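# Seat the rubber cord in the lid's groove all round

## Task

Push the rubber cord down into the lid's groove along its entire loop, so it sits seated everywhere round the groove.

## Robot and tools

Robot: two arms, left_arm and right_arm, each ending in a parallel gripper. The gripper's fingers point along its own +z axis and close along its own y axis. end_effector_position is the spot between the finger pads, roughly 1 cm short of the tips.

Frames. Printed hand positions, velocities and quaternions (end_effector_quat_wxyz) are in the scene frame: origin at table-top height halfway between the two nominal arm bases, +z up, +x away from the robot over the table, left_arm toward +y. Arm names do not match image sides. Real bases sit a little off nominal; a BASES line, if shown, gives their calibrated spots. Reported poses can be off by a few cm, worse at long reach. Offsets in commands are along each arm's own Hand target axes, not the scene axes.

One row = 14 numbers in [-1, 1]: left_arm dx, dy, dz, rx, ry, rz, opening, then right_arm's seven in the same order. Always all 14, even if one arm idles. dx..rz are an offset from that arm's Hand target as it was when the action (or call) began, not from the previous row; 1.0 = 0.6 m or 180 degrees, and rx, ry, rz form a single rotation vector. Repeating an offset moves further. Sending six zeros re-requests the current Hand target. Opening is absolute, not an offset: +1 fully open (0.094 m), -1 closed. A 0 there is a real command, so resend the current opening to keep a gripper unchanged.

execute_actions(actions, cameras): actions is a list of up to 15 actions; each action is a list of up to 15 rows, each row held for one 1/30 s step, the last row held to fill 15 steps. Empty list just returns state and images. cameras picks images: omitted/null/["all"] = all, [] = none; names are cam_low, cam_left_wrist, cam_right_wrist (896x504 each). An unknown name voids the call.

move(target, speed, blend, opening_speed, blocking, cameras): target is one 14-number row or a list of up to 15 rows, every row an offset from the same starting Hand targets. Straight paths, all arms finishing together, 0.5 s minimum, cut off at 10 s. speed in m/s, 0.002 to 2.9 (default 0.25), rotation capped at twice that in rad/s; one value or one per target. blend (m) rounds corners in a list. opening_speed (per second on the -1..+1 scale, at least 0.2) ramps the fingers. blocking=false returns after about 0.5 s while the move continues. Paths ignore obstacles and the other arm; faster moves lag, stray, and hit harder, and aiming further beyond a contact presses harder. Avoid paths near an arm's own base (they can flip its shoulder). The result adds a "move:" line: done (within 10 mm and 2 degrees), off_target, moving, held, fault, plus limits (paced = pose clipped, held = steps withheld). Done says nothing about contact.

wait(seconds 0..10, cameras) lets time pass holding commands. stop(cameras) brakes a running move. zoom_image(camera, region [x0,y0,x1,y1] pixels, max 504x504) enlarges part of a camera's latest image. finished_scene(scene=1) ends irreversibly; the cord must stay seated without the robot.

Result lines: Hand target (last commanded pose after the 40-degree orientation clip, base for next offsets), end effector pose, Joint positions (last one is opening in m), Joint velocities ("within noise" means still), Joint torques (drive output incl. arm weight; joints 1-3 wrap at ±28 N m), grip_measured (opening on command scale, may read up to ~2.7 mm wide empty), grip_effort_nm (motor effort, negative closing, not a pad force), Tool commands, MOTOR HOT / OVER-TEMPERATURE FAULT.

Behaviour: grippers often stop short or sag and tilt due to friction and weight; small moves may fail or go sideways. Check position and orientation after each move, correct tilt, and send the remaining gap as an offset. An arm blocked by an object keeps pushing until commanded back past its gripper; prolonged pushing, holding loads or reaching far heats motors (75 °C warning, 90 °C the arm folds and idles, 100 °C it drops). Grippers squeeze about 50-64 N per pad; close slowly on soft items such as the cord. Release by commanding well above grip_measured.

Avoid: knocking anything off the table (task fails), dropping or releasing moving parts, fast impacts, very hard presses, and any contact between the two arms or one gripper closing on the other's fingers (can end the scene). The clearance check does not guard gripper-to-gripper contact. Loose objects may get nudged occasionally, so recheck before finishing. Simulation continues while you think; a running move keeps going.

Cameras: cam_low is fixed; wrist cameras follow their arms and may lag in motion. Calibrations are approximate (fixed camera off up to about 2.3 degrees and 9 mm).

Each tool is called after "Call:" as name(argument=value, ...) on one line, values as JSON.

## Session

Call:
execute_actions(actions=[])

Scene clock: 0.00 s.
left_arm: end_effector_position=(+0.2812, +0.3859, +0.2022) grip_measured=+1.000 grip_effort_nm=n/a end_effector_quat_wxyz=(+0.463, -0.143, +0.872, +0.061) | right_arm: end_effector_position=(+0.2942, -0.2231, +0.2344) grip_measured=+1.000 grip_effort_nm=n/a end_effector_quat_wxyz=(+0.563, +0.004, +0.826, +0.029)
Joint positions: left_arm=[0.003 0.897 0.636 -0.36 -0.254 -0.209 0.094] | right_arm=[0.52 0.918 0.575 -0.075 0.457 0.25 0.094]
Joint velocities: within noise
Joint torques (N m): no reading
Motor temperatures (°C): left_arm=[24 21 24 25 21 22 23] | right_arm=[22 22 23 23 22 24 22]
Heat: left arm: 25 °C; right arm: 24 °C.
Hand target: left_arm +0.2834, +0.3860, +0.2092; +0.472, -0.144, +0.868, +0.060 | right_arm +0.2952, -0.2225, +0.2402; +0.568, +0.006, +0.822, +0.032
Tool commands: left_gripper/opening=+1.0 right_gripper/opening=+1.0

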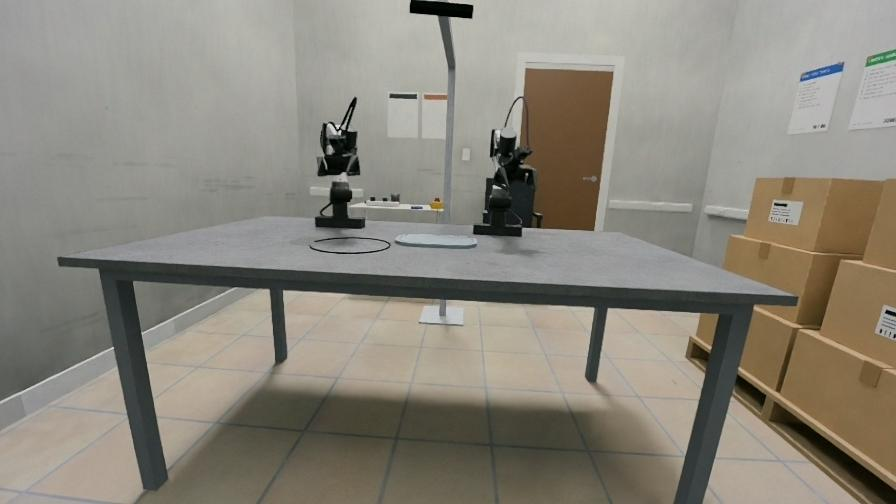

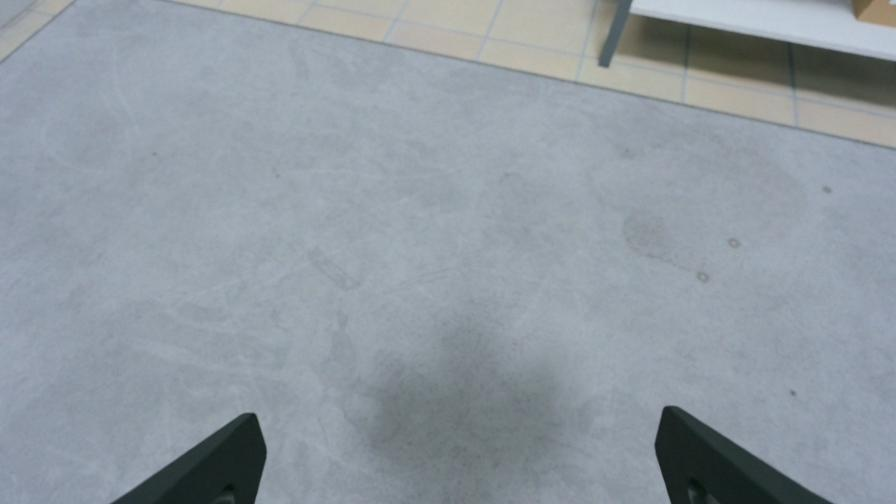

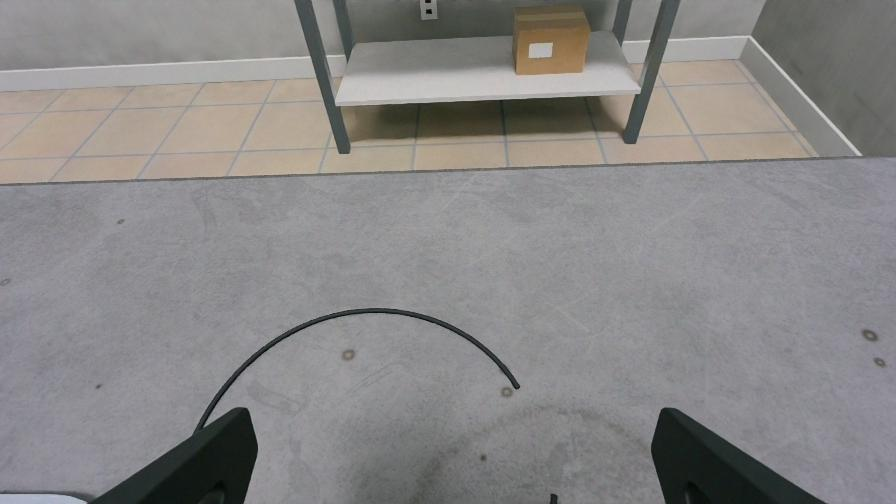

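Call:
zoom_image(camera="cam_low", region=[290, 220, 500, 270])

Scaled by 2.400 from the camera's 896x504 image, which has a finer 1280x720 frame.

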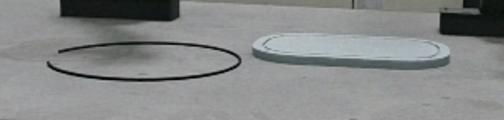

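Call:
move(target=[-0.0667,-0.426,-0.2117,0.040,0.315,0.096,-1,-0.127,0.012,-0.039,0.0216,0.385,-0.004,-1])

Scene clock: 33.90 s.
left_arm: end_effector_position=(+0.2785, +0.1228, +0.3166) grip_measured=-0.996 grip_effort_nm=-0.208 end_effector_quat_wxyz=(+0.158, +0.007, +0.981, -0.109) | right_arm: end_effector_position=(+0.3019, -0.2178, +0.3119) grip_measured=-0.989 grip_effort_nm=-0.603 end_effector_quat_wxyz=(+0.169, +0.000, +0.984, +0.051)
Joint positions: left_arm=[-0.628 1.789 2.165 -1.561 -0.013 -0.63 0] | right_arm=[0.3 1.643 1.972 -1.545 0.01 0.318 0.001]
Joint velocities: within noise
Joint torques (N m): left_arm=[0.2 -5.91 7.68 1.08 0.06 -0.03] | right_arm=[-1.11 -6.65 7.77 1.14 -0.13 -0.04]
Motor temperatures (°C): left_arm=[24 22 30 30 21 22 23] | right_arm=[22 22 26 28 22 24 23]
Heat: left arm: 30 °C; right arm: 28 °C.
Hand target: left_arm +0.2802, +0.1201, +0.3204; -0.001, +0.001, +1.000, +0.000 | right_arm +0.3001, -0.2200, +0.3201; -0.001, +0.000, +1.000, +0.000
Off the commanded pose: left_arm 0.005 m, 22 deg | right_arm 0.009 m, 20 deg.
joint sent to its limit (left arm) — joint 4 (wrist pitch), lower limit. The joint targets are off in orientation, not in position.
joint sent to its limit (right arm) — joint 4 (wrist pitch), lower limit. The joint targets are off in orientation, not in position.
move: off_target (left_arm, right_arm)
camera_calibration:
cam_left_wrist: T_world_to_cam=[[-0.0770817, -0.975324, 0.206885, 0.0773826], [-0.988401, 0.101984, 0.112525, 0.273604], [-0.130847, -0.195812, -0.971873, 0.468234], [0, 0, 0, 1]] pos_world=[0.337662, 0.139256, 0.408268]
cam_right_wrist: T_world_to_cam=[[0.0192298, -0.993293, -0.114016, -0.181867], [-0.993947, -0.0313293, 0.105299, 0.304978], [-0.108165, 0.111301, -0.987883, 0.464139], [0, 0, 0, 1]] pos_world=[0.356833, -0.222752, 0.405665]

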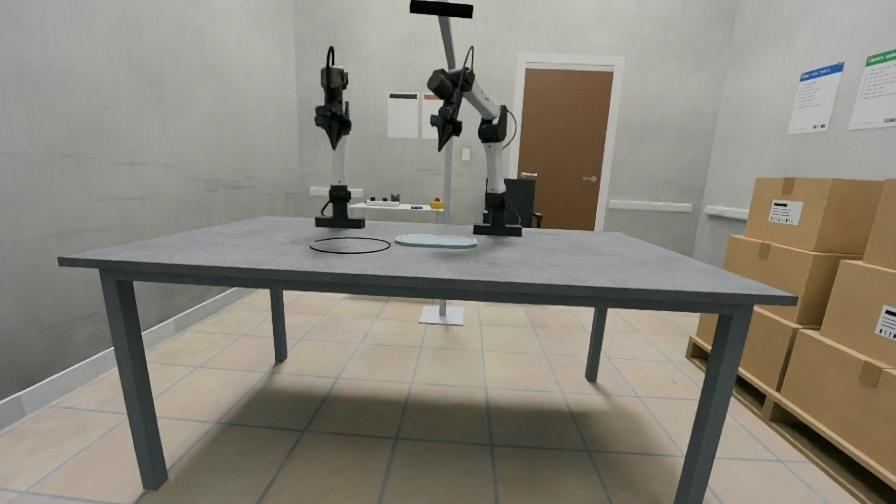

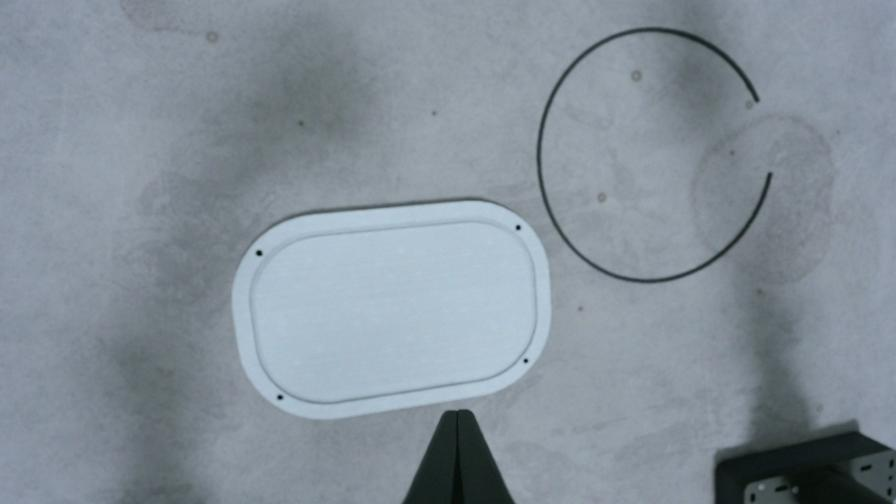

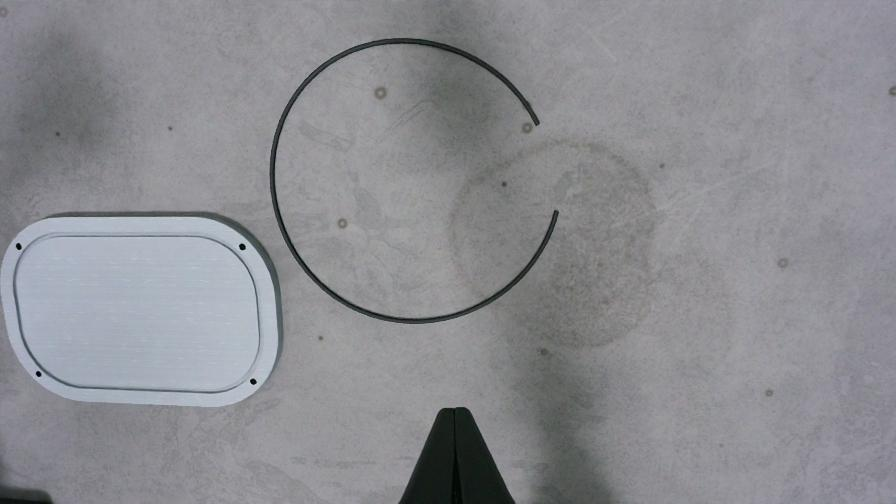

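Call:
zoom_image(camera="cam_left_wrist", region=[220, 180, 570, 430])

Call:
zoom_image(camera="cam_right_wrist", region=[480, 80, 600, 240])

Scaled by 1.440 from the camera's 896x504 image, which has a finer 1280x720 frame.

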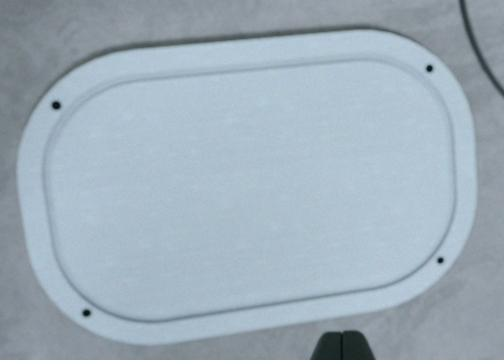

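Scaled by 3.150 from the camera's 896x504 image, which has a finer 1280x720 frame.

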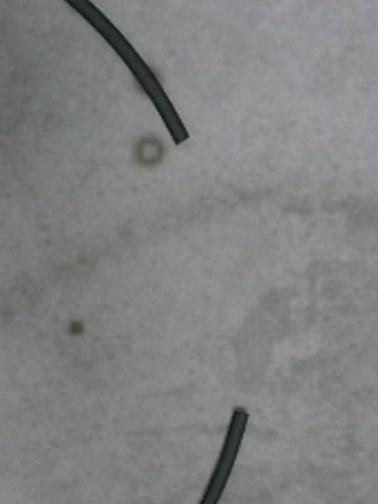

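Call:
move(target=[-0.157,-0.215,0.36,0,0,0,-0.3,0,0,0,0,0,0,-1])

Scene clock: 73.10 s.
left_arm: end_effector_position=(+0.3740, -0.0045, +0.0996) grip_measured=-0.302 grip_effort_nm=0.081 end_effector_quat_wxyz=(+0.056, +0.004, +0.997, -0.045) | right_arm: end_effector_position=(+0.3016, -0.2177, +0.3118) grip_measured=-0.989 grip_effort_nm=-0.603 end_effector_quat_wxyz=(+0.168, +0.000, +0.984, +0.051)
Joint positions: left_arm=[-0.71 2.709 2.838 -1.556 -0.008 -0.719 0.033] | right_arm=[0.3 1.643 1.972 -1.546 0.009 0.318 0.001]
Joint velocities: within noise
Joint torques (N m): left_arm=[-0.13 -13.23 7.87 0.62 0.08 -0.09] | right_arm=[-1.11 -6.63 7.66 1.12 -0.12 -0.03]
Motor temperatures (°C): left_arm=[24 24 33 28 21 22 23] | right_arm=[22 24 27 26 22 24 23]
Heat: left arm: 33 °C; right arm: 27 °C.
Hand target: left_arm +0.3739, -0.0091, +0.1043; -0.001, +0.001, +1.000, +0.000 | right_arm +0.3001, -0.2200, +0.3201; -0.001, +0.000, +1.000, +0.000
Off the commanded pose: left_arm 0.007 m, 8 deg | right_arm 0.009 m, 20 deg.
elbow stopped short (left arm): the move would have taken joint 3 (elbow) straighter than the controller allows.
joint sent to its limit (right arm) — joint 4 (wrist pitch), lower limit. The joint targets are off in orientation, not in position.
move: off_target (left_arm, right_arm)
camera_calibration:
cam_left_wrist: T_world_to_cam=[[-0.0422006, -0.99508, 0.0896394, 0.00408865], [-0.944384, 0.0690141, 0.321522, 0.367915], [-0.326126, -0.0710856, -0.94265, 0.315616], [0, 0, 0, 1]] pos_world=[0.450556, 0.00111297, 0.178856]
cam_right_wrist: T_world_to_cam=[[0.019672, -0.993261, -0.114213, -0.181849], [-0.993795, -0.031934, 0.106546, 0.304201], [-0.109475, 0.111409, -0.987726, 0.464447], [0, 0, 0, 1]] pos_world=[0.356736, -0.222652, 0.405565]

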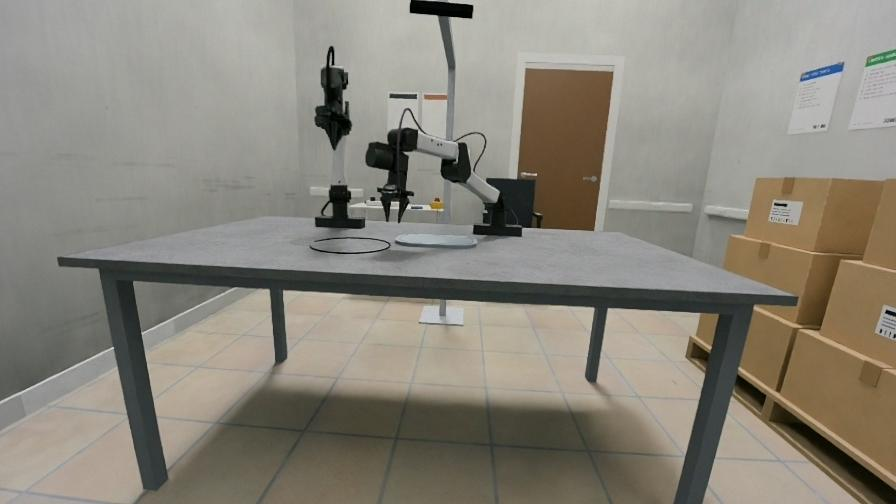

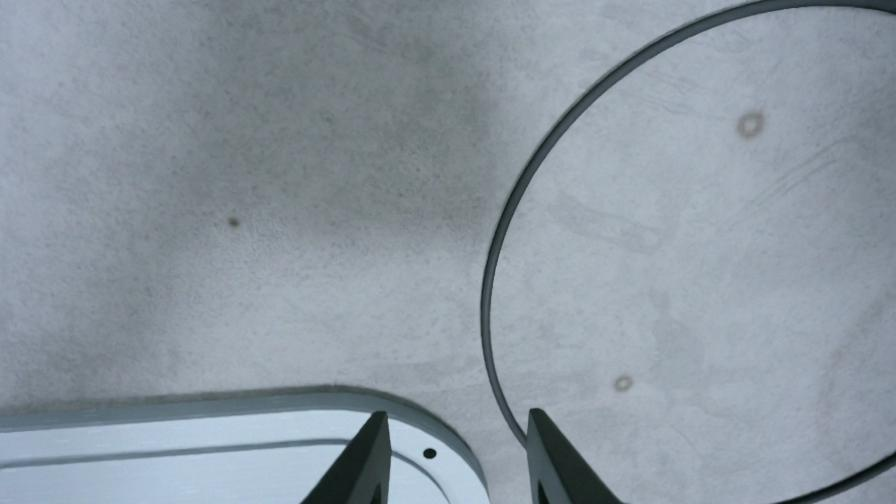

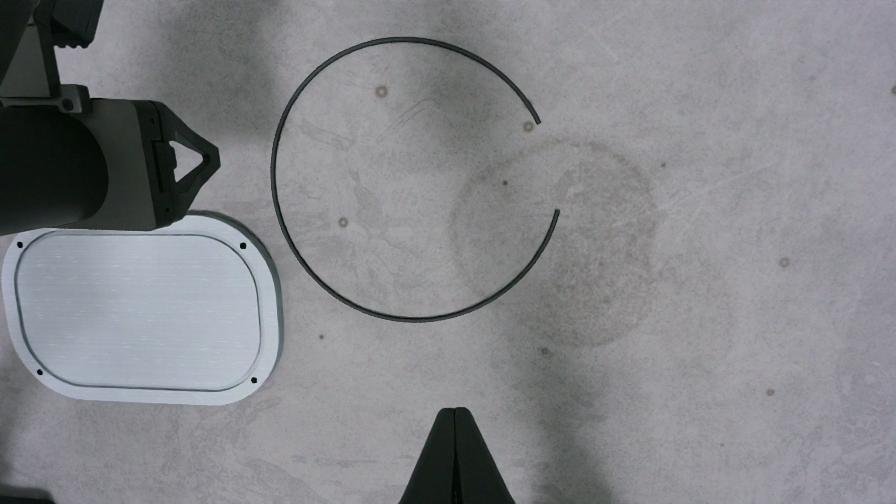

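Call:
move(target=[0.013,-0.035,0.105,0,0,0,-0.5,0,0,0,0,0,0,-1])

Scene clock: 82.63 s.
left_arm: end_effector_position=(+0.3607, -0.0249, +0.0391) grip_measured=-0.498 grip_effort_nm=-0.125 end_effector_quat_wxyz=(+0.029, +0.007, +0.999, -0.024) | right_arm: end_effector_position=(+0.3016, -0.2177, +0.3118) grip_measured=-0.989 grip_effort_nm=-0.603 end_effector_quat_wxyz=(+0.168, +0.000, +0.984, +0.051)
Joint positions: left_arm=[-0.754 2.833 2.845 -1.508 -0.005 -0.758 0.024] | right_arm=[0.3 1.643 1.972 -1.546 0.008 0.318 0.001]
Joint velocities: within noise
Joint torques (N m): left_arm=[0.44 -13.52 7.1 0.72 0.08 -0.06] | right_arm=[-1.16 -6.58 7.71 1.14 -0.14 -0.02]
Motor temperatures (°C): left_arm=[24 27 34 27 21 22 23] | right_arm=[22 25 27 26 22 24 23]
Heat: left arm: 34 °C; right arm: 27 °C.
Hand target: left_arm +0.3659, -0.0301, +0.0413; -0.001, +0.001, +1.000, +0.000 | right_arm +0.3001, -0.2200, +0.3201; -0.001, +0.000, +1.000, +0.000
Off the commanded pose: left_arm 0.008 m, 4 deg | right_arm 0.009 m, 20 deg.
elbow stopped short (left arm): the move would have taken joint 3 (elbow) straighter than the controller allows.
joint sent to its limit (right arm) — joint 4 (wrist pitch), lower limit. The joint targets are off in orientation, not in position.
move: off_target (left_arm, right_arm)
camera_calibration:
cam_left_wrist: T_world_to_cam=[[-0.0445355, -0.997732, 0.0504677, -0.00908203], [-0.924947, 0.0602695, 0.375288, 0.36688], [-0.377479, -0.0299663, -0.925533, 0.271545], [0, 0, 0, 1]] pos_world=[0.441442, -0.0230359, 0.114097]
cam_right_wrist: T_world_to_cam=[[0.0198234, -0.993222, -0.114531, -0.181764], [-0.993781, -0.0321286, 0.106615, 0.304025], [-0.109572, 0.111705, -0.987682, 0.464519], [0, 0, 0, 1]] pos_world=[0.356636, -0.222653, 0.405566]

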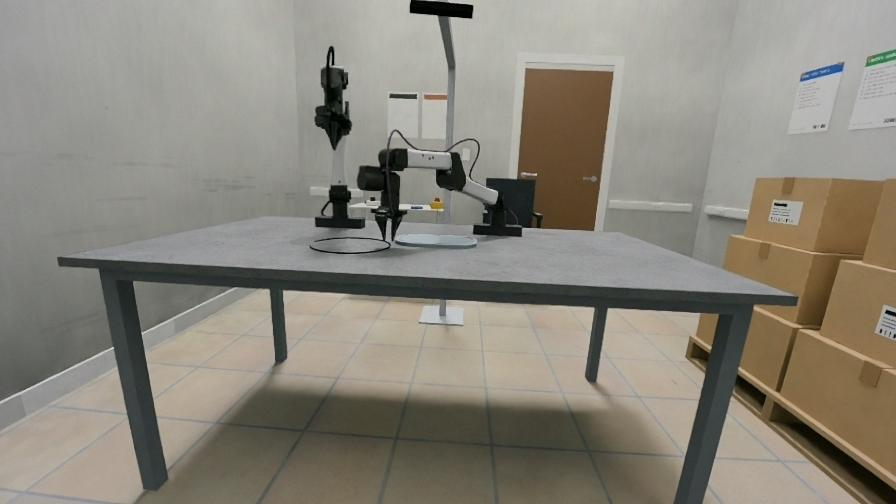

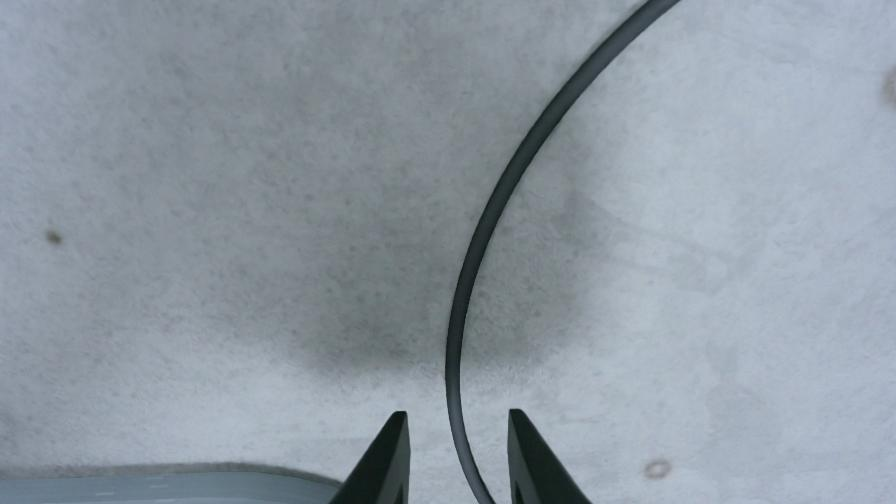

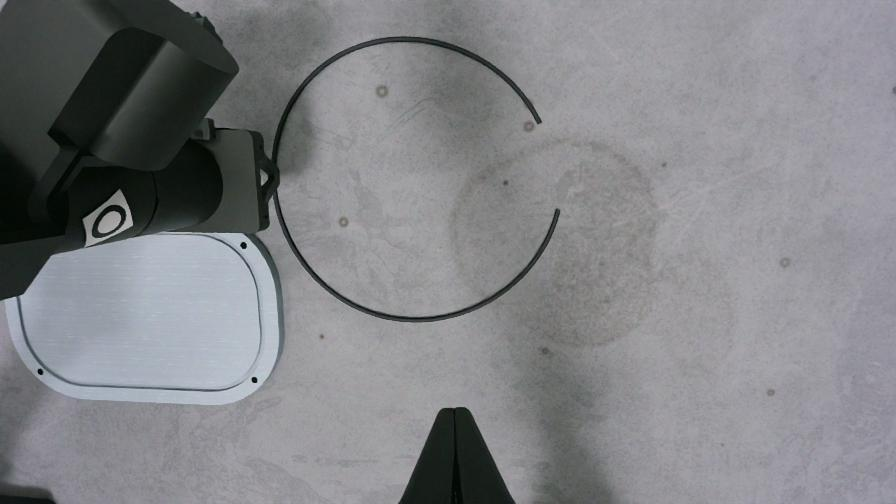

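Call:
move(target=[0.0,0.0,0.047,0,0,0,-0.5,0,0,0,0,0,0,-1], speed=0.08, cameras=["cam_left_wrist"])

Call:
zoom_image(camera="cam_left_wrist", region=[300, 300, 620, 504])

Scene clock: 90.60 s.
left_arm: end_effector_position=(+0.3617, -0.0258, +0.0184) grip_measured=-0.498 grip_effort_nm=-0.125 end_effector_quat_wxyz=(+0.023, +0.007, +1.000, -0.019) | right_arm: end_effector_position=(+0.3016, -0.2177, +0.3118) grip_measured=-0.989 grip_effort_nm=-0.603 end_effector_quat_wxyz=(+0.168, +0.000, +0.984, +0.051)
Joint positions: left_arm=[-0.754 2.874 2.845 -1.483 -0.005 -0.759 0.024] | right_arm=[0.3 1.643 1.972 -1.546 0.008 0.318 0.001]
Joint velocities: within noise
Joint torques (N m): left_arm=[0.16 -12.46 7.15 0.64 0.08 -0.11] | right_arm=[-1.16 -6.56 7.73 1.13 -0.14 -0.03]
Motor temperatures (°C): left_arm=[24 30 35 27 21 22 23] | right_arm=[22 25 28 26 22 24 23]
Heat: left arm: 35 °C; right arm: 28 °C.
Hand target: left_arm +0.3659, -0.0302, +0.0132; -0.001, +0.001, +1.000, +0.000 | right_arm +0.3001, -0.2200, +0.3201; -0.001, +0.000, +1.000, +0.000
Off the commanded pose: left_arm 0.008 m, 4 deg | right_arm 0.009 m, 20 deg.
elbow stopped short (left arm): the move would have taken joint 3 (elbow) straighter than the controller allows.
joint sent to its limit (right arm) — joint 4 (wrist pitch), lower limit. The joint targets are off in orientation, not in position.
move: off_target (left_arm, right_arm)
camera_calibration:
cam_left_wrist: T_world_to_cam=[[-0.0429321, -0.998293, 0.0395989, -0.00936022], [-0.920494, 0.0549324, 0.386876, 0.373671], [-0.388391, -0.0198412, -0.921281, 0.257009], [0, 0, 0, 1]] pos_world=[0.44338, -0.0247716, 0.0925834]
Images, in order (width x height): cam_left_wrist 896x504.

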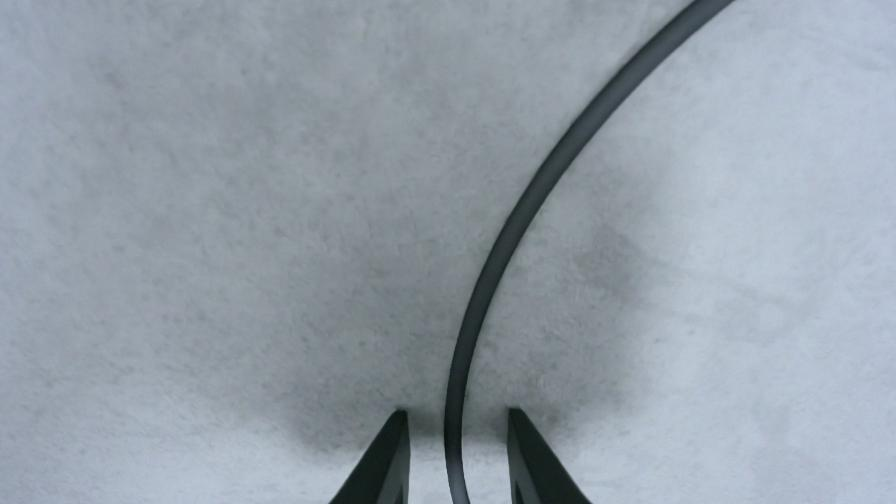

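Scaled by 1.575 from the camera's 896x504 image, which has a finer 1280x720 frame.

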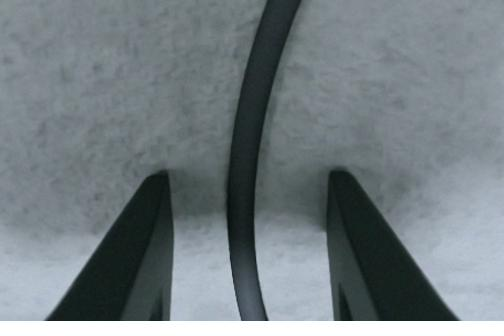

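Call:
move(target=[0.0,0.0,0.012,0,0,0,-0.5,0,0,0,0,0,0,-1], speed=0.05, cameras=["cam_left_wrist"])

Call:
zoom_image(camera="cam_left_wrist", region=[300, 300, 620, 504])

Scene clock: 94.90 s.
left_arm: end_effector_position=(+0.3617, -0.0258, +0.0178) grip_measured=-0.498 grip_effort_nm=-0.120 end_effector_quat_wxyz=(+0.023, +0.007, +1.000, -0.018) | right_arm: end_effector_position=(+0.3016, -0.2177, +0.3118) grip_measured=-0.989 grip_effort_nm=-0.603 end_effector_quat_wxyz=(+0.168, +0.000, +0.984, +0.051)
Joint positions: left_arm=[-0.754 2.875 2.845 -1.483 -0.005 -0.76 0.024] | right_arm=[0.3 1.643 1.972 -1.546 0.008 0.318 0.001]
Joint velocities: within noise
Joint torques (N m): left_arm=[0.17 -11.04 7.24 0.74 0.07 -0.04] | right_arm=[-1.09 -6.61 7.69 1.14 -0.12 -0.02]
Motor temperatures (°C): left_arm=[24 32 35 27 21 22 23] | right_arm=[22 25 28 26 22 24 23]
Heat: left arm: 35 °C; right arm: 28 °C.
Hand target: left_arm +0.3658, -0.0301, +0.0060; -0.001, +0.001, +1.000, +0.000 | right_arm +0.3002, -0.2200, +0.3201; -0.001, +0.000, +1.000, +0.000
Off the commanded pose: left_arm 0.013 m, 3 deg | right_arm 0.009 m, 20 deg.
elbow stopped short (left arm): the move would have taken joint 3 (elbow) straighter than the controller allows.
joint sent to its limit (right arm) — joint 4 (wrist pitch), lower limit. The joint targets are off in orientation, not in position.
move: off_target (left_arm, right_arm)
camera_calibration:
cam_left_wrist: T_world_to_cam=[[-0.0424782, -0.998332, 0.039111, -0.00939479], [-0.920308, 0.0543354, 0.387403, 0.373754], [-0.388881, -0.019538, -0.921081, 0.256664], [0, 0, 0, 1]] pos_world=[0.443382, -0.0246725, 0.0919828]
Images, in order (width x height): cam_left_wrist 896x504.

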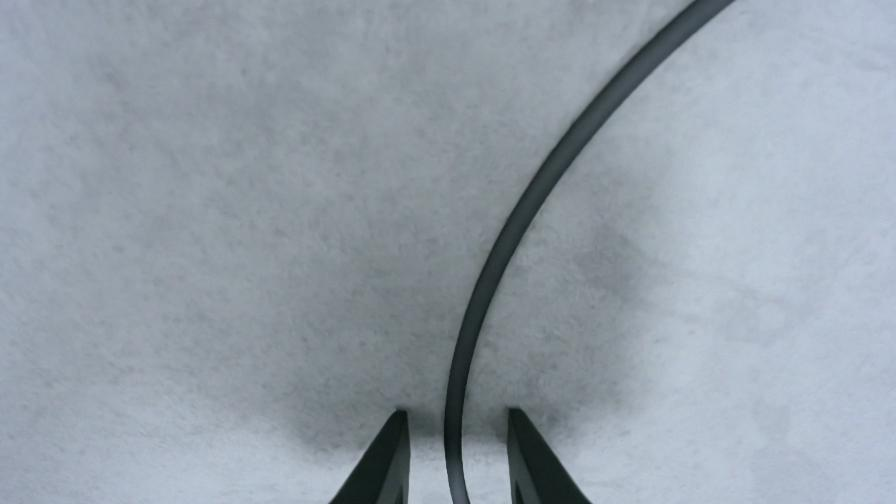

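Scaled by 1.575 from the camera's 896x504 image, which has a finer 1280x720 frame.

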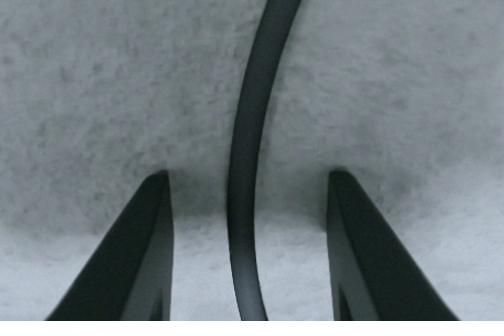

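Call:
move(target=[0.0,0.0,-0.012,0,0,0,-0.96,0,0,0,0,0,0,-1], speed=0.05, opening_speed=0.5, cameras=["cam_left_wrist"])

Call:
zoom_image(camera="cam_left_wrist", region=[300, 300, 620, 504])

Scene clock: 100.73 s.
left_arm: end_effector_position=(+0.3610, -0.0252, +0.0178) grip_measured=-0.958 grip_effort_nm=-0.676 end_effector_quat_wxyz=(+0.021, +0.006, +1.000, -0.017) | right_arm: end_effector_position=(+0.3016, -0.2177, +0.3118) grip_measured=-0.989 grip_effort_nm=-0.603 end_effector_quat_wxyz=(+0.168, +0.000, +0.984, +0.051)
Joint positions: left_arm=[-0.754 2.875 2.845 -1.487 -0.005 -0.76 0.002] | right_arm=[0.3 1.643 1.972 -1.546 0.008 0.318 0.001]
Joint velocities: within noise
Joint torques (N m): left_arm=[0.24 -12.37 7.25 0.74 0.1 -0.07] | right_arm=[-1.16 -6.64 7.75 1.13 -0.12 -0.04]
Motor temperatures (°C): left_arm=[24 32 35 27 21 22 23] | right_arm=[22 25 28 26 22 24 23]
Heat: left arm: 35 °C; right arm: 28 °C.
Hand target: left_arm +0.3659, -0.0302, +0.0132; -0.001, +0.001, +1.000, +0.000 | right_arm +0.3002, -0.2200, +0.3201; -0.001, +0.000, +1.000, +0.000
Off the commanded pose: left_arm 0.008 m, 3 deg | right_arm 0.009 m, 20 deg.
elbow stopped short (left arm): the move would have taken joint 3 (elbow) straighter than the controller allows.
joint sent to its limit (right arm) — joint 4 (wrist pitch), lower limit. The joint targets are off in orientation, not in position.
move: off_target (left_arm, right_arm)
camera_calibration:
cam_left_wrist: T_world_to_cam=[[-0.0419983, -0.998448, 0.0365652, -0.00889467], [-0.919265, 0.0529524, 0.390062, 0.372653], [-0.391393, -0.0172311, -0.920062, 0.257279], [0, 0, 0, 1]] pos_world=[0.442891, -0.0241805, 0.0916795]
Images, in order (width x height): cam_left_wrist 896x504.

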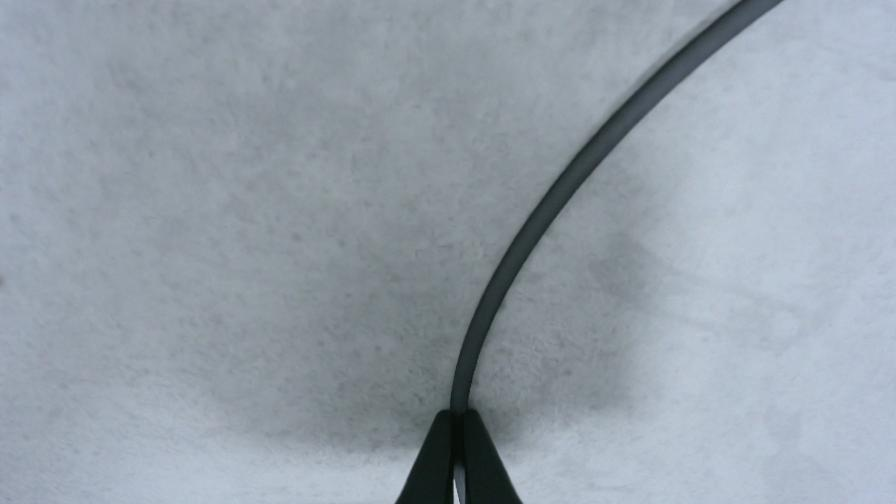

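Scaled by 1.575 from the camera's 896x504 image, which has a finer 1280x720 frame.

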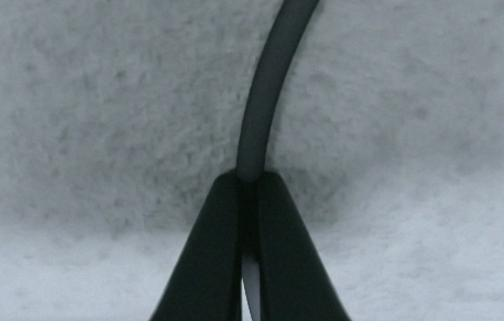

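Call:
move(target=[[0.0,0.0,-0.11,0,0,0,-0.96,0,0,0,0,0,0,-1],[0.21,0.417,-0.11,0,0,0,-0.96,0,0,0,0,0,0,-1]], speed=0.12)

Scene clock: 112.43 s.
left_arm: end_effector_position=(+0.2391, +0.2214, +0.0740) grip_measured=-0.958 grip_effort_nm=-0.672 end_effector_quat_wxyz=(-0.015, -0.004, +1.000, +0.010) | right_arm: end_effector_position=(+0.3016, -0.2177, +0.3118) grip_measured=-0.989 grip_effort_nm=-0.603 end_effector_quat_wxyz=(+0.168, +0.000, +0.984, +0.051)
Joint positions: left_arm=[-0.433 1.725 1.153 -1.034 -0.005 -0.46 0.002] | right_arm=[0.3 1.643 1.972 -1.546 0.008 0.318 0.001]
Joint velocities: left_arm=[0.002 0.002 -0.002 0.037 0.066 0.022 -0.004] | right_arm=[within noise]
Joint torques (N m): left_arm=[0.27 -9.95 4.23 0.5 0.06 0.15] | right_arm=[-1.13 -6.56 7.71 1.12 -0.11 -0.03]
Motor temperatures (°C): left_arm=[24 35 35 27 21 22 23] | right_arm=[22 26 28 26 22 24 23]
Heat: left arm: 35 °C; right arm: 28 °C.
Hand target: left_arm +0.2404, +0.2203, +0.0793; -0.001, +0.001, +1.000, +0.000 | right_arm +0.3002, -0.2200, +0.3201; -0.001, +0.000, +1.000, +0.000
Off the commanded pose: left_arm 0.006 m, 2 deg | right_arm 0.009 m, 20 deg.
elbow stopped short (left arm): the move would have taken joint 3 (elbow) straighter than the controller allows.
joint sent to its limit (right arm) — joint 4 (wrist pitch), lower limit. The joint targets are off in orientation, not in position.
move: off_target (right_arm)
camera_calibration:
cam_left_wrist: T_world_to_cam=[[-0.0209973, -0.999669, -0.0148505, 0.229065], [-0.889401, 0.0118927, 0.456973, 0.22264], [-0.456645, 0.0228033, -0.889357, 0.269983], [0, 0, 0, 1]] pos_world=[0.326112, 0.220185, 0.141772]
cam_right_wrist: T_world_to_cam=[[0.0198234, -0.993222, -0.114531, -0.181764], [-0.993781, -0.0321286, 0.106615, 0.304025], [-0.109572, 0.111705, -0.987682, 0.464519], [0, 0, 0, 1]] pos_world=[0.356636, -0.222653, 0.405566]

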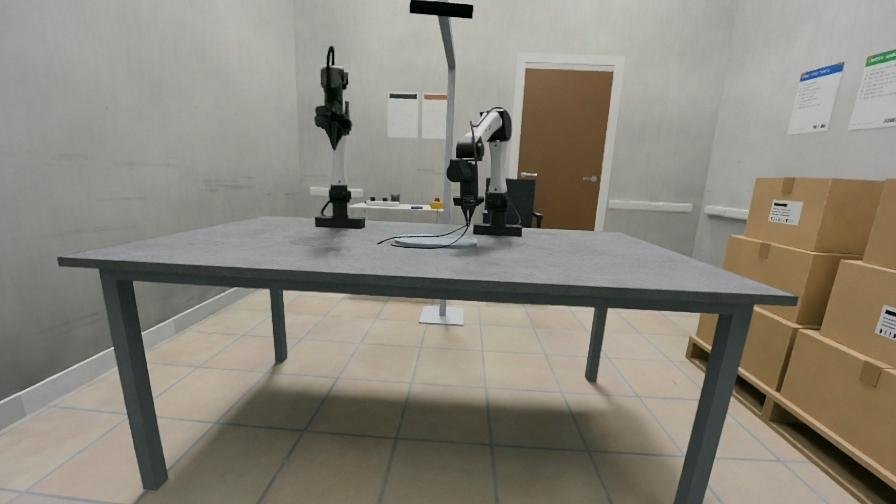

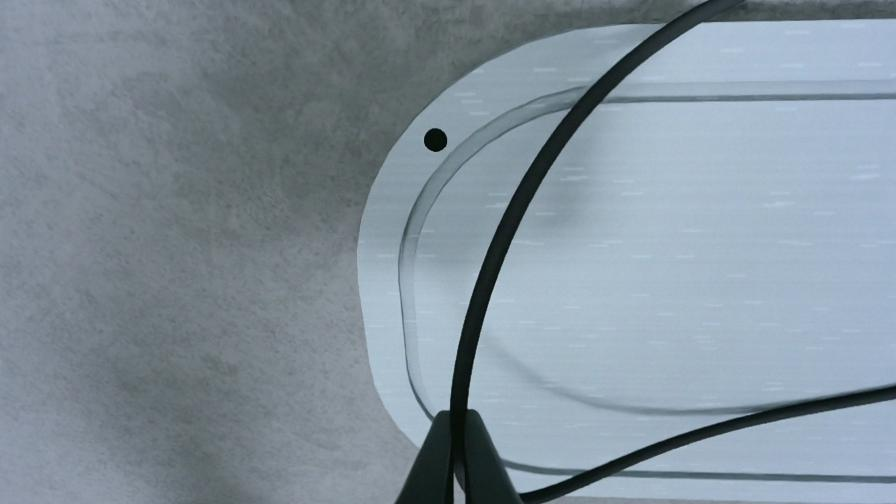

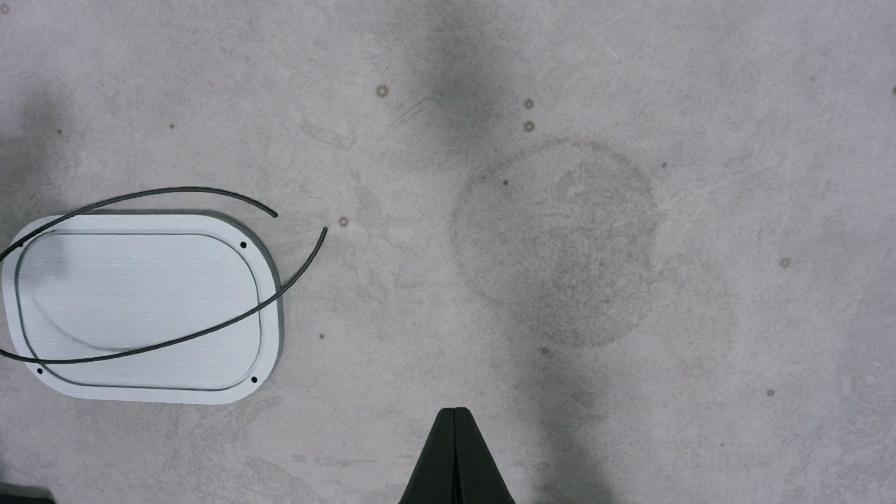

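Call:
move(target=[0.01,0.0263,0.045,0,0,0,-0.96,0,0,0,0,0,0,-1], speed=0.08, cameras=["cam_left_wrist"])

Call:
zoom_image(camera="cam_left_wrist", region=[300, 300, 620, 504])

Scene clock: 126.93 s.
left_arm: end_effector_position=(+0.2315, +0.2371, +0.0461) grip_measured=-0.958 grip_effort_nm=-0.662 end_effector_quat_wxyz=(-0.018, -0.003, +1.000, +0.010) | right_arm: end_effector_position=(+0.3016, -0.2177, +0.3118) grip_measured=-0.989 grip_effort_nm=-0.603 end_effector_quat_wxyz=(+0.168, +0.000, +0.984, +0.051)
Joint positions: left_arm=[-0.394 1.722 1.03 -0.919 -0.004 -0.418 0.002] | right_arm=[0.3 1.643 1.972 -1.546 0.008 0.318 0.001]
Joint velocities: within noise
Joint torques (N m): left_arm=[0.32 -10.06 4.08 0.48 0.07 0.13] | right_arm=[-1.14 -6.64 7.76 1.12 -0.11 -0.02]
Motor temperatures (°C): left_arm=[24 35 33 27 21 22 23] | right_arm=[22 26 28 26 22 24 23]
Heat: left arm: 35 °C; right arm: 28 °C.
Hand target: left_arm +0.2343, +0.2361, +0.0523; -0.001, +0.001, +1.000, +0.000 | right_arm +0.3002, -0.2200, +0.3201; -0.001, +0.000, +1.000, +0.000
Off the commanded pose: left_arm 0.007 m, 2 deg | right_arm 0.009 m, 20 deg.
joint sent to its limit (right arm) — joint 4 (wrist pitch), lower limit. The joint targets are off in orientation, not in position.
move: off_target (right_arm)
camera_calibration:
cam_left_wrist: T_world_to_cam=[[-0.0232902, -0.999612, -0.0152639, 0.244745], [-0.886708, 0.013603, 0.462129, 0.227206], [-0.461742, 0.0242977, -0.886681, 0.242052], [0, 0, 0, 1]] pos_world=[0.318931, 0.235678, 0.113361]
Images, in order (width x height): cam_left_wrist 896x504.

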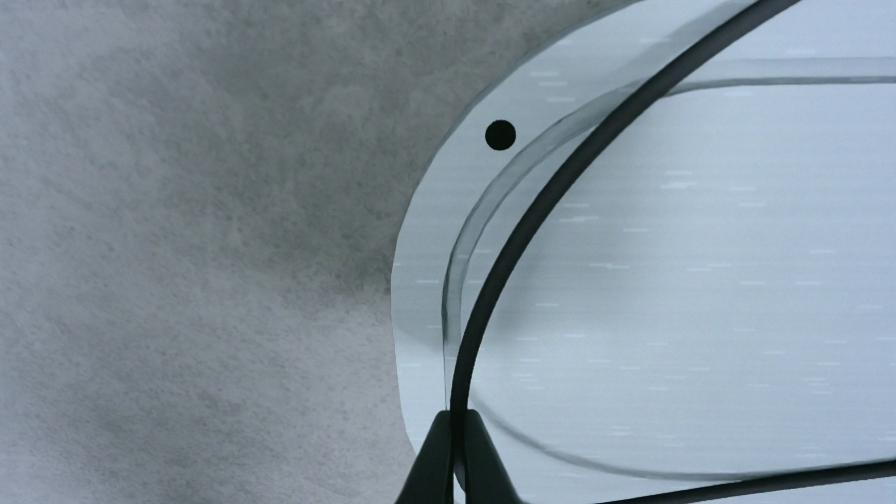

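Scaled by 1.575 from the camera's 896x504 image, which has a finer 1280x720 frame.

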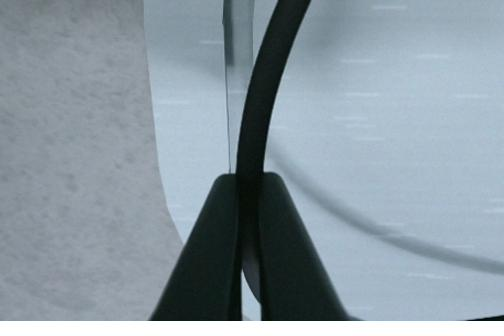

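Call:
move(target=[-0.004,0.0035,0.0217,0,0,0,-0.96,0,0,0,0,0,0,-1], speed=0.05, cameras=["cam_left_wrist"])

Call:
zoom_image(camera="cam_left_wrist", region=[300, 300, 620, 504])

Scene clock: 132.90 s.
left_arm: end_effector_position=(+0.2359, +0.2378, +0.0402) grip_measured=-0.958 grip_effort_nm=-0.672 end_effector_quat_wxyz=(-0.005, -0.002, +1.000, +0.005) | right_arm: end_effector_position=(+0.3016, -0.2176, +0.3118) grip_measured=-0.989 grip_effort_nm=-0.603 end_effector_quat_wxyz=(+0.168, +0.000, +0.984, +0.051)
Joint positions: left_arm=[-0.385 1.722 1.005 -0.866 -0.004 -0.408 0.002] | right_arm=[0.3 1.643 1.972 -1.546 0.008 0.318 0.001]
Joint velocities: within noise
Joint torques (N m): left_arm=[0.53 -7.25 4.05 0.59 0.06 0.18] | right_arm=[-1.16 -6.58 7.71 1.12 -0.11 -0.01]
Motor temperatures (°C): left_arm=[24 35 32 27 21 22 23] | right_arm=[22 26 28 26 22 24 23]
Heat: left arm: 35 °C; right arm: 28 °C.
Hand target: left_arm +0.2367, +0.2381, +0.0392; -0.001, +0.001, +1.000, +0.000 | right_arm +0.3001, -0.2199, +0.3201; -0.001, +0.000, +1.000, +0.000
Off the commanded pose: left_arm 0.001 m, 1 deg | right_arm 0.009 m, 20 deg.
joint sent to its limit (right arm) — joint 4 (wrist pitch), lower limit. The joint targets are off in orientation, not in position.
move: off_target (right_arm)
camera_calibration:
cam_left_wrist: T_world_to_cam=[[-0.0245826, -0.999686, -0.00483478, 0.245473], [-0.897828, 0.0199504, 0.439895, 0.235845], [-0.43966, 0.0151545, -0.898036, 0.236254], [0, 0, 0, 1]] pos_world=[0.321654, 0.23711, 0.109605]
Images, in order (width x height): cam_left_wrist 896x504.

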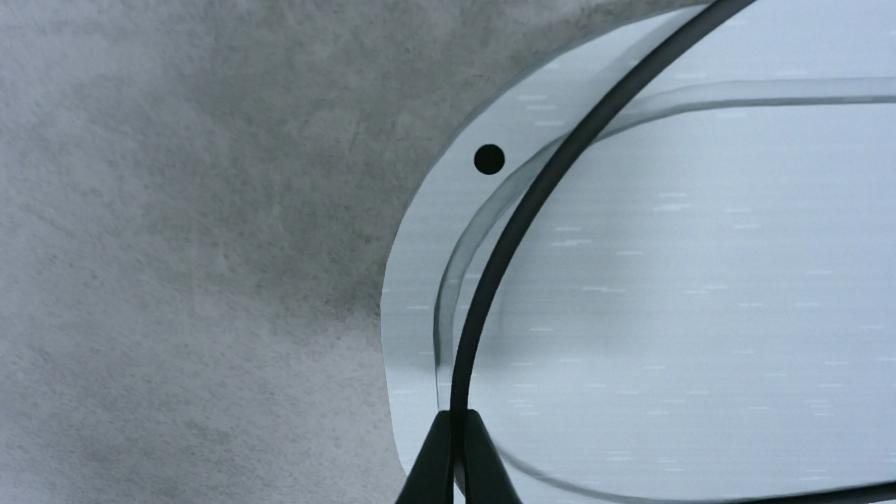

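Scaled by 1.575 from the camera's 896x504 image, which has a finer 1280x720 frame.

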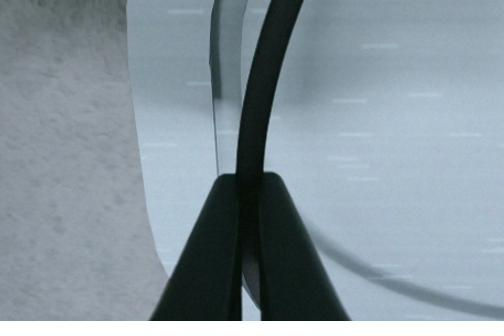

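Call:
move(target=[[0.0,0.006,-0.012,0,0,0,-0.96,0,0,0,0,0,0,-1],[0.0,0.006,0.004,0,0,0,-0.96,0,0,0,0,0,0,-1]], speed=0.05, cameras=["cam_left_wrist"])

Call:
zoom_image(camera="cam_left_wrist", region=[300, 300, 620, 504])

Scene clock: 140.83 s.
left_arm: end_effector_position=(+0.2357, +0.2415, +0.0375) grip_measured=-0.958 grip_effort_nm=-0.672 end_effector_quat_wxyz=(-0.006, -0.002, +1.000, +0.005) | right_arm: end_effector_position=(+0.3016, -0.2176, +0.3118) grip_measured=-0.989 grip_effort_nm=-0.608 end_effector_quat_wxyz=(+0.168, +0.000, +0.984, +0.051)
Joint positions: left_arm=[-0.374 1.722 0.993 -0.855 -0.004 -0.396 0.002] | right_arm=[0.3 1.643 1.972 -1.546 0.008 0.318 0.001]
Joint velocities: left_arm=[0.007 -0.012 -0.002 0.007 -0.051 0.066 -0.004] | right_arm=[within noise]
Joint torques (N m): left_arm=[0.25 -7.32 4.11 0.52 0.01 0.15] | right_arm=[-1.18 -6.64 7.75 1.13 -0.11 -0.02]
Motor temperatures (°C): left_arm=[24 34 32 27 21 22 23] | right_arm=[22 26 28 26 22 24 23]
Heat: left arm: 34 °C; right arm: 28 °C.
Hand target: left_arm +0.2366, +0.2417, +0.0369; -0.001, +0.001, +1.000, +0.000 | right_arm +0.3001, -0.2199, +0.3201; -0.001, +0.000, +1.000, +0.000
Off the commanded pose: left_arm 0.001 m, 1 deg | right_arm 0.009 m, 20 deg.
joint sent to its limit (right arm) — joint 4 (wrist pitch), lower limit. The joint targets are off in orientation, not in position.
move: off_target (right_arm)
camera_calibration:
cam_left_wrist: T_world_to_cam=[[-0.0248977, -0.999678, -0.00499635, 0.249172], [-0.897464, 0.0201498, 0.440626, 0.236631], [-0.440384, 0.0154546, -0.897677, 0.233852], [0, 0, 0, 1]] pos_world=[0.321556, 0.240709, 0.106903]
Images, in order (width x height): cam_left_wrist 896x504.

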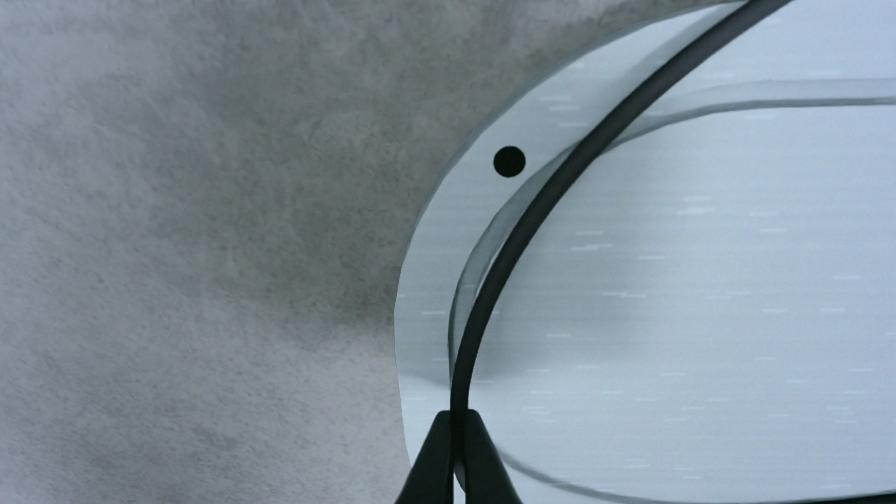

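Scaled by 1.575 from the camera's 896x504 image, which has a finer 1280x720 frame.

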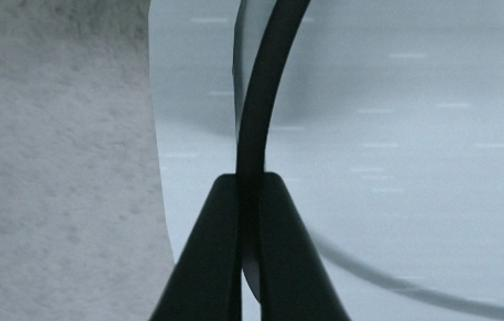

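Call:
move(target=[[0.0,0.0,0.008,0,0,0,-0.96,0,0,0,0,0,0,-1],[0.0,0.0,0.005,0,0,0,-0.8,0,0,0,0,0,0,-1]], speed=0.05, opening_speed=0.3, cameras=["cam_left_wrist"])

Call:
zoom_image(camera="cam_left_wrist", region=[300, 300, 620, 504])

Scene clock: 147.27 s.
left_arm: end_effector_position=(+0.2360, +0.2414, +0.0352) grip_measured=-0.802 grip_effort_nm=0.081 end_effector_quat_wxyz=(-0.003, -0.001, +1.000, +0.004) | right_arm: end_effector_position=(+0.3016, -0.2176, +0.3118) grip_measured=-0.989 grip_effort_nm=-0.603 end_effector_quat_wxyz=(+0.168, +0.000, +0.984, +0.051)
Joint positions: left_arm=[-0.374 1.722 0.982 -0.839 -0.004 -0.396 0.009] | right_arm=[0.3 1.643 1.972 -1.546 0.008 0.318 0.001]
Joint velocities: within noise
Joint torques (N m): left_arm=[0.39 -6.76 4.19 0.53 0.09 0.14] | right_arm=[-1.13 -6.64 7.76 1.14 -0.12 -0.04]
Motor temperatures (°C): left_arm=[24 33 32 27 21 22 23] | right_arm=[22 26 29 26 22 24 23]
Heat: left arm: 33 °C; right arm: 29 °C.
Hand target: left_arm +0.2366, +0.2417, +0.0338; -0.001, +0.001, +1.000, +0.000 | right_arm +0.3002, -0.2199, +0.3201; -0.001, +0.000, +1.000, +0.000
Off the commanded pose: left_arm 0.002 m, 1 deg | right_arm 0.009 m, 20 deg.
joint sent to its limit (right arm) — joint 4 (wrist pitch), lower limit. The joint targets are off in orientation, not in position.
move: off_target (right_arm)
camera_calibration:
cam_left_wrist: T_world_to_cam=[[-0.0252857, -0.999676, -0.00281261, 0.249059], [-0.899907, 0.0215368, 0.435549, 0.238209], [-0.435347, 0.0135443, -0.900161, 0.231252], [0, 0, 0, 1]] pos_world=[0.321339, 0.240716, 0.105113]
Images, in order (width x height): cam_left_wrist 896x504.

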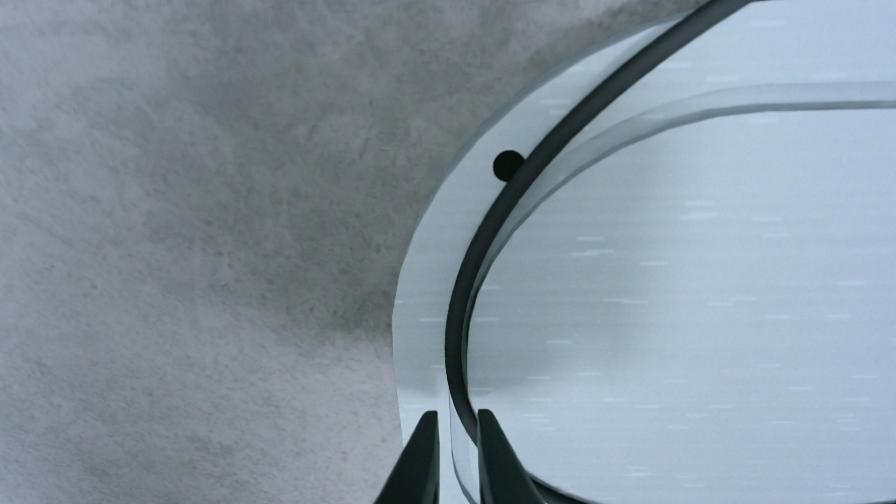

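Scaled by 1.575 from the camera's 896x504 image, which has a finer 1280x720 frame.

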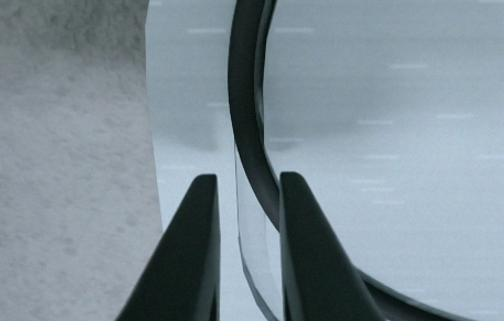

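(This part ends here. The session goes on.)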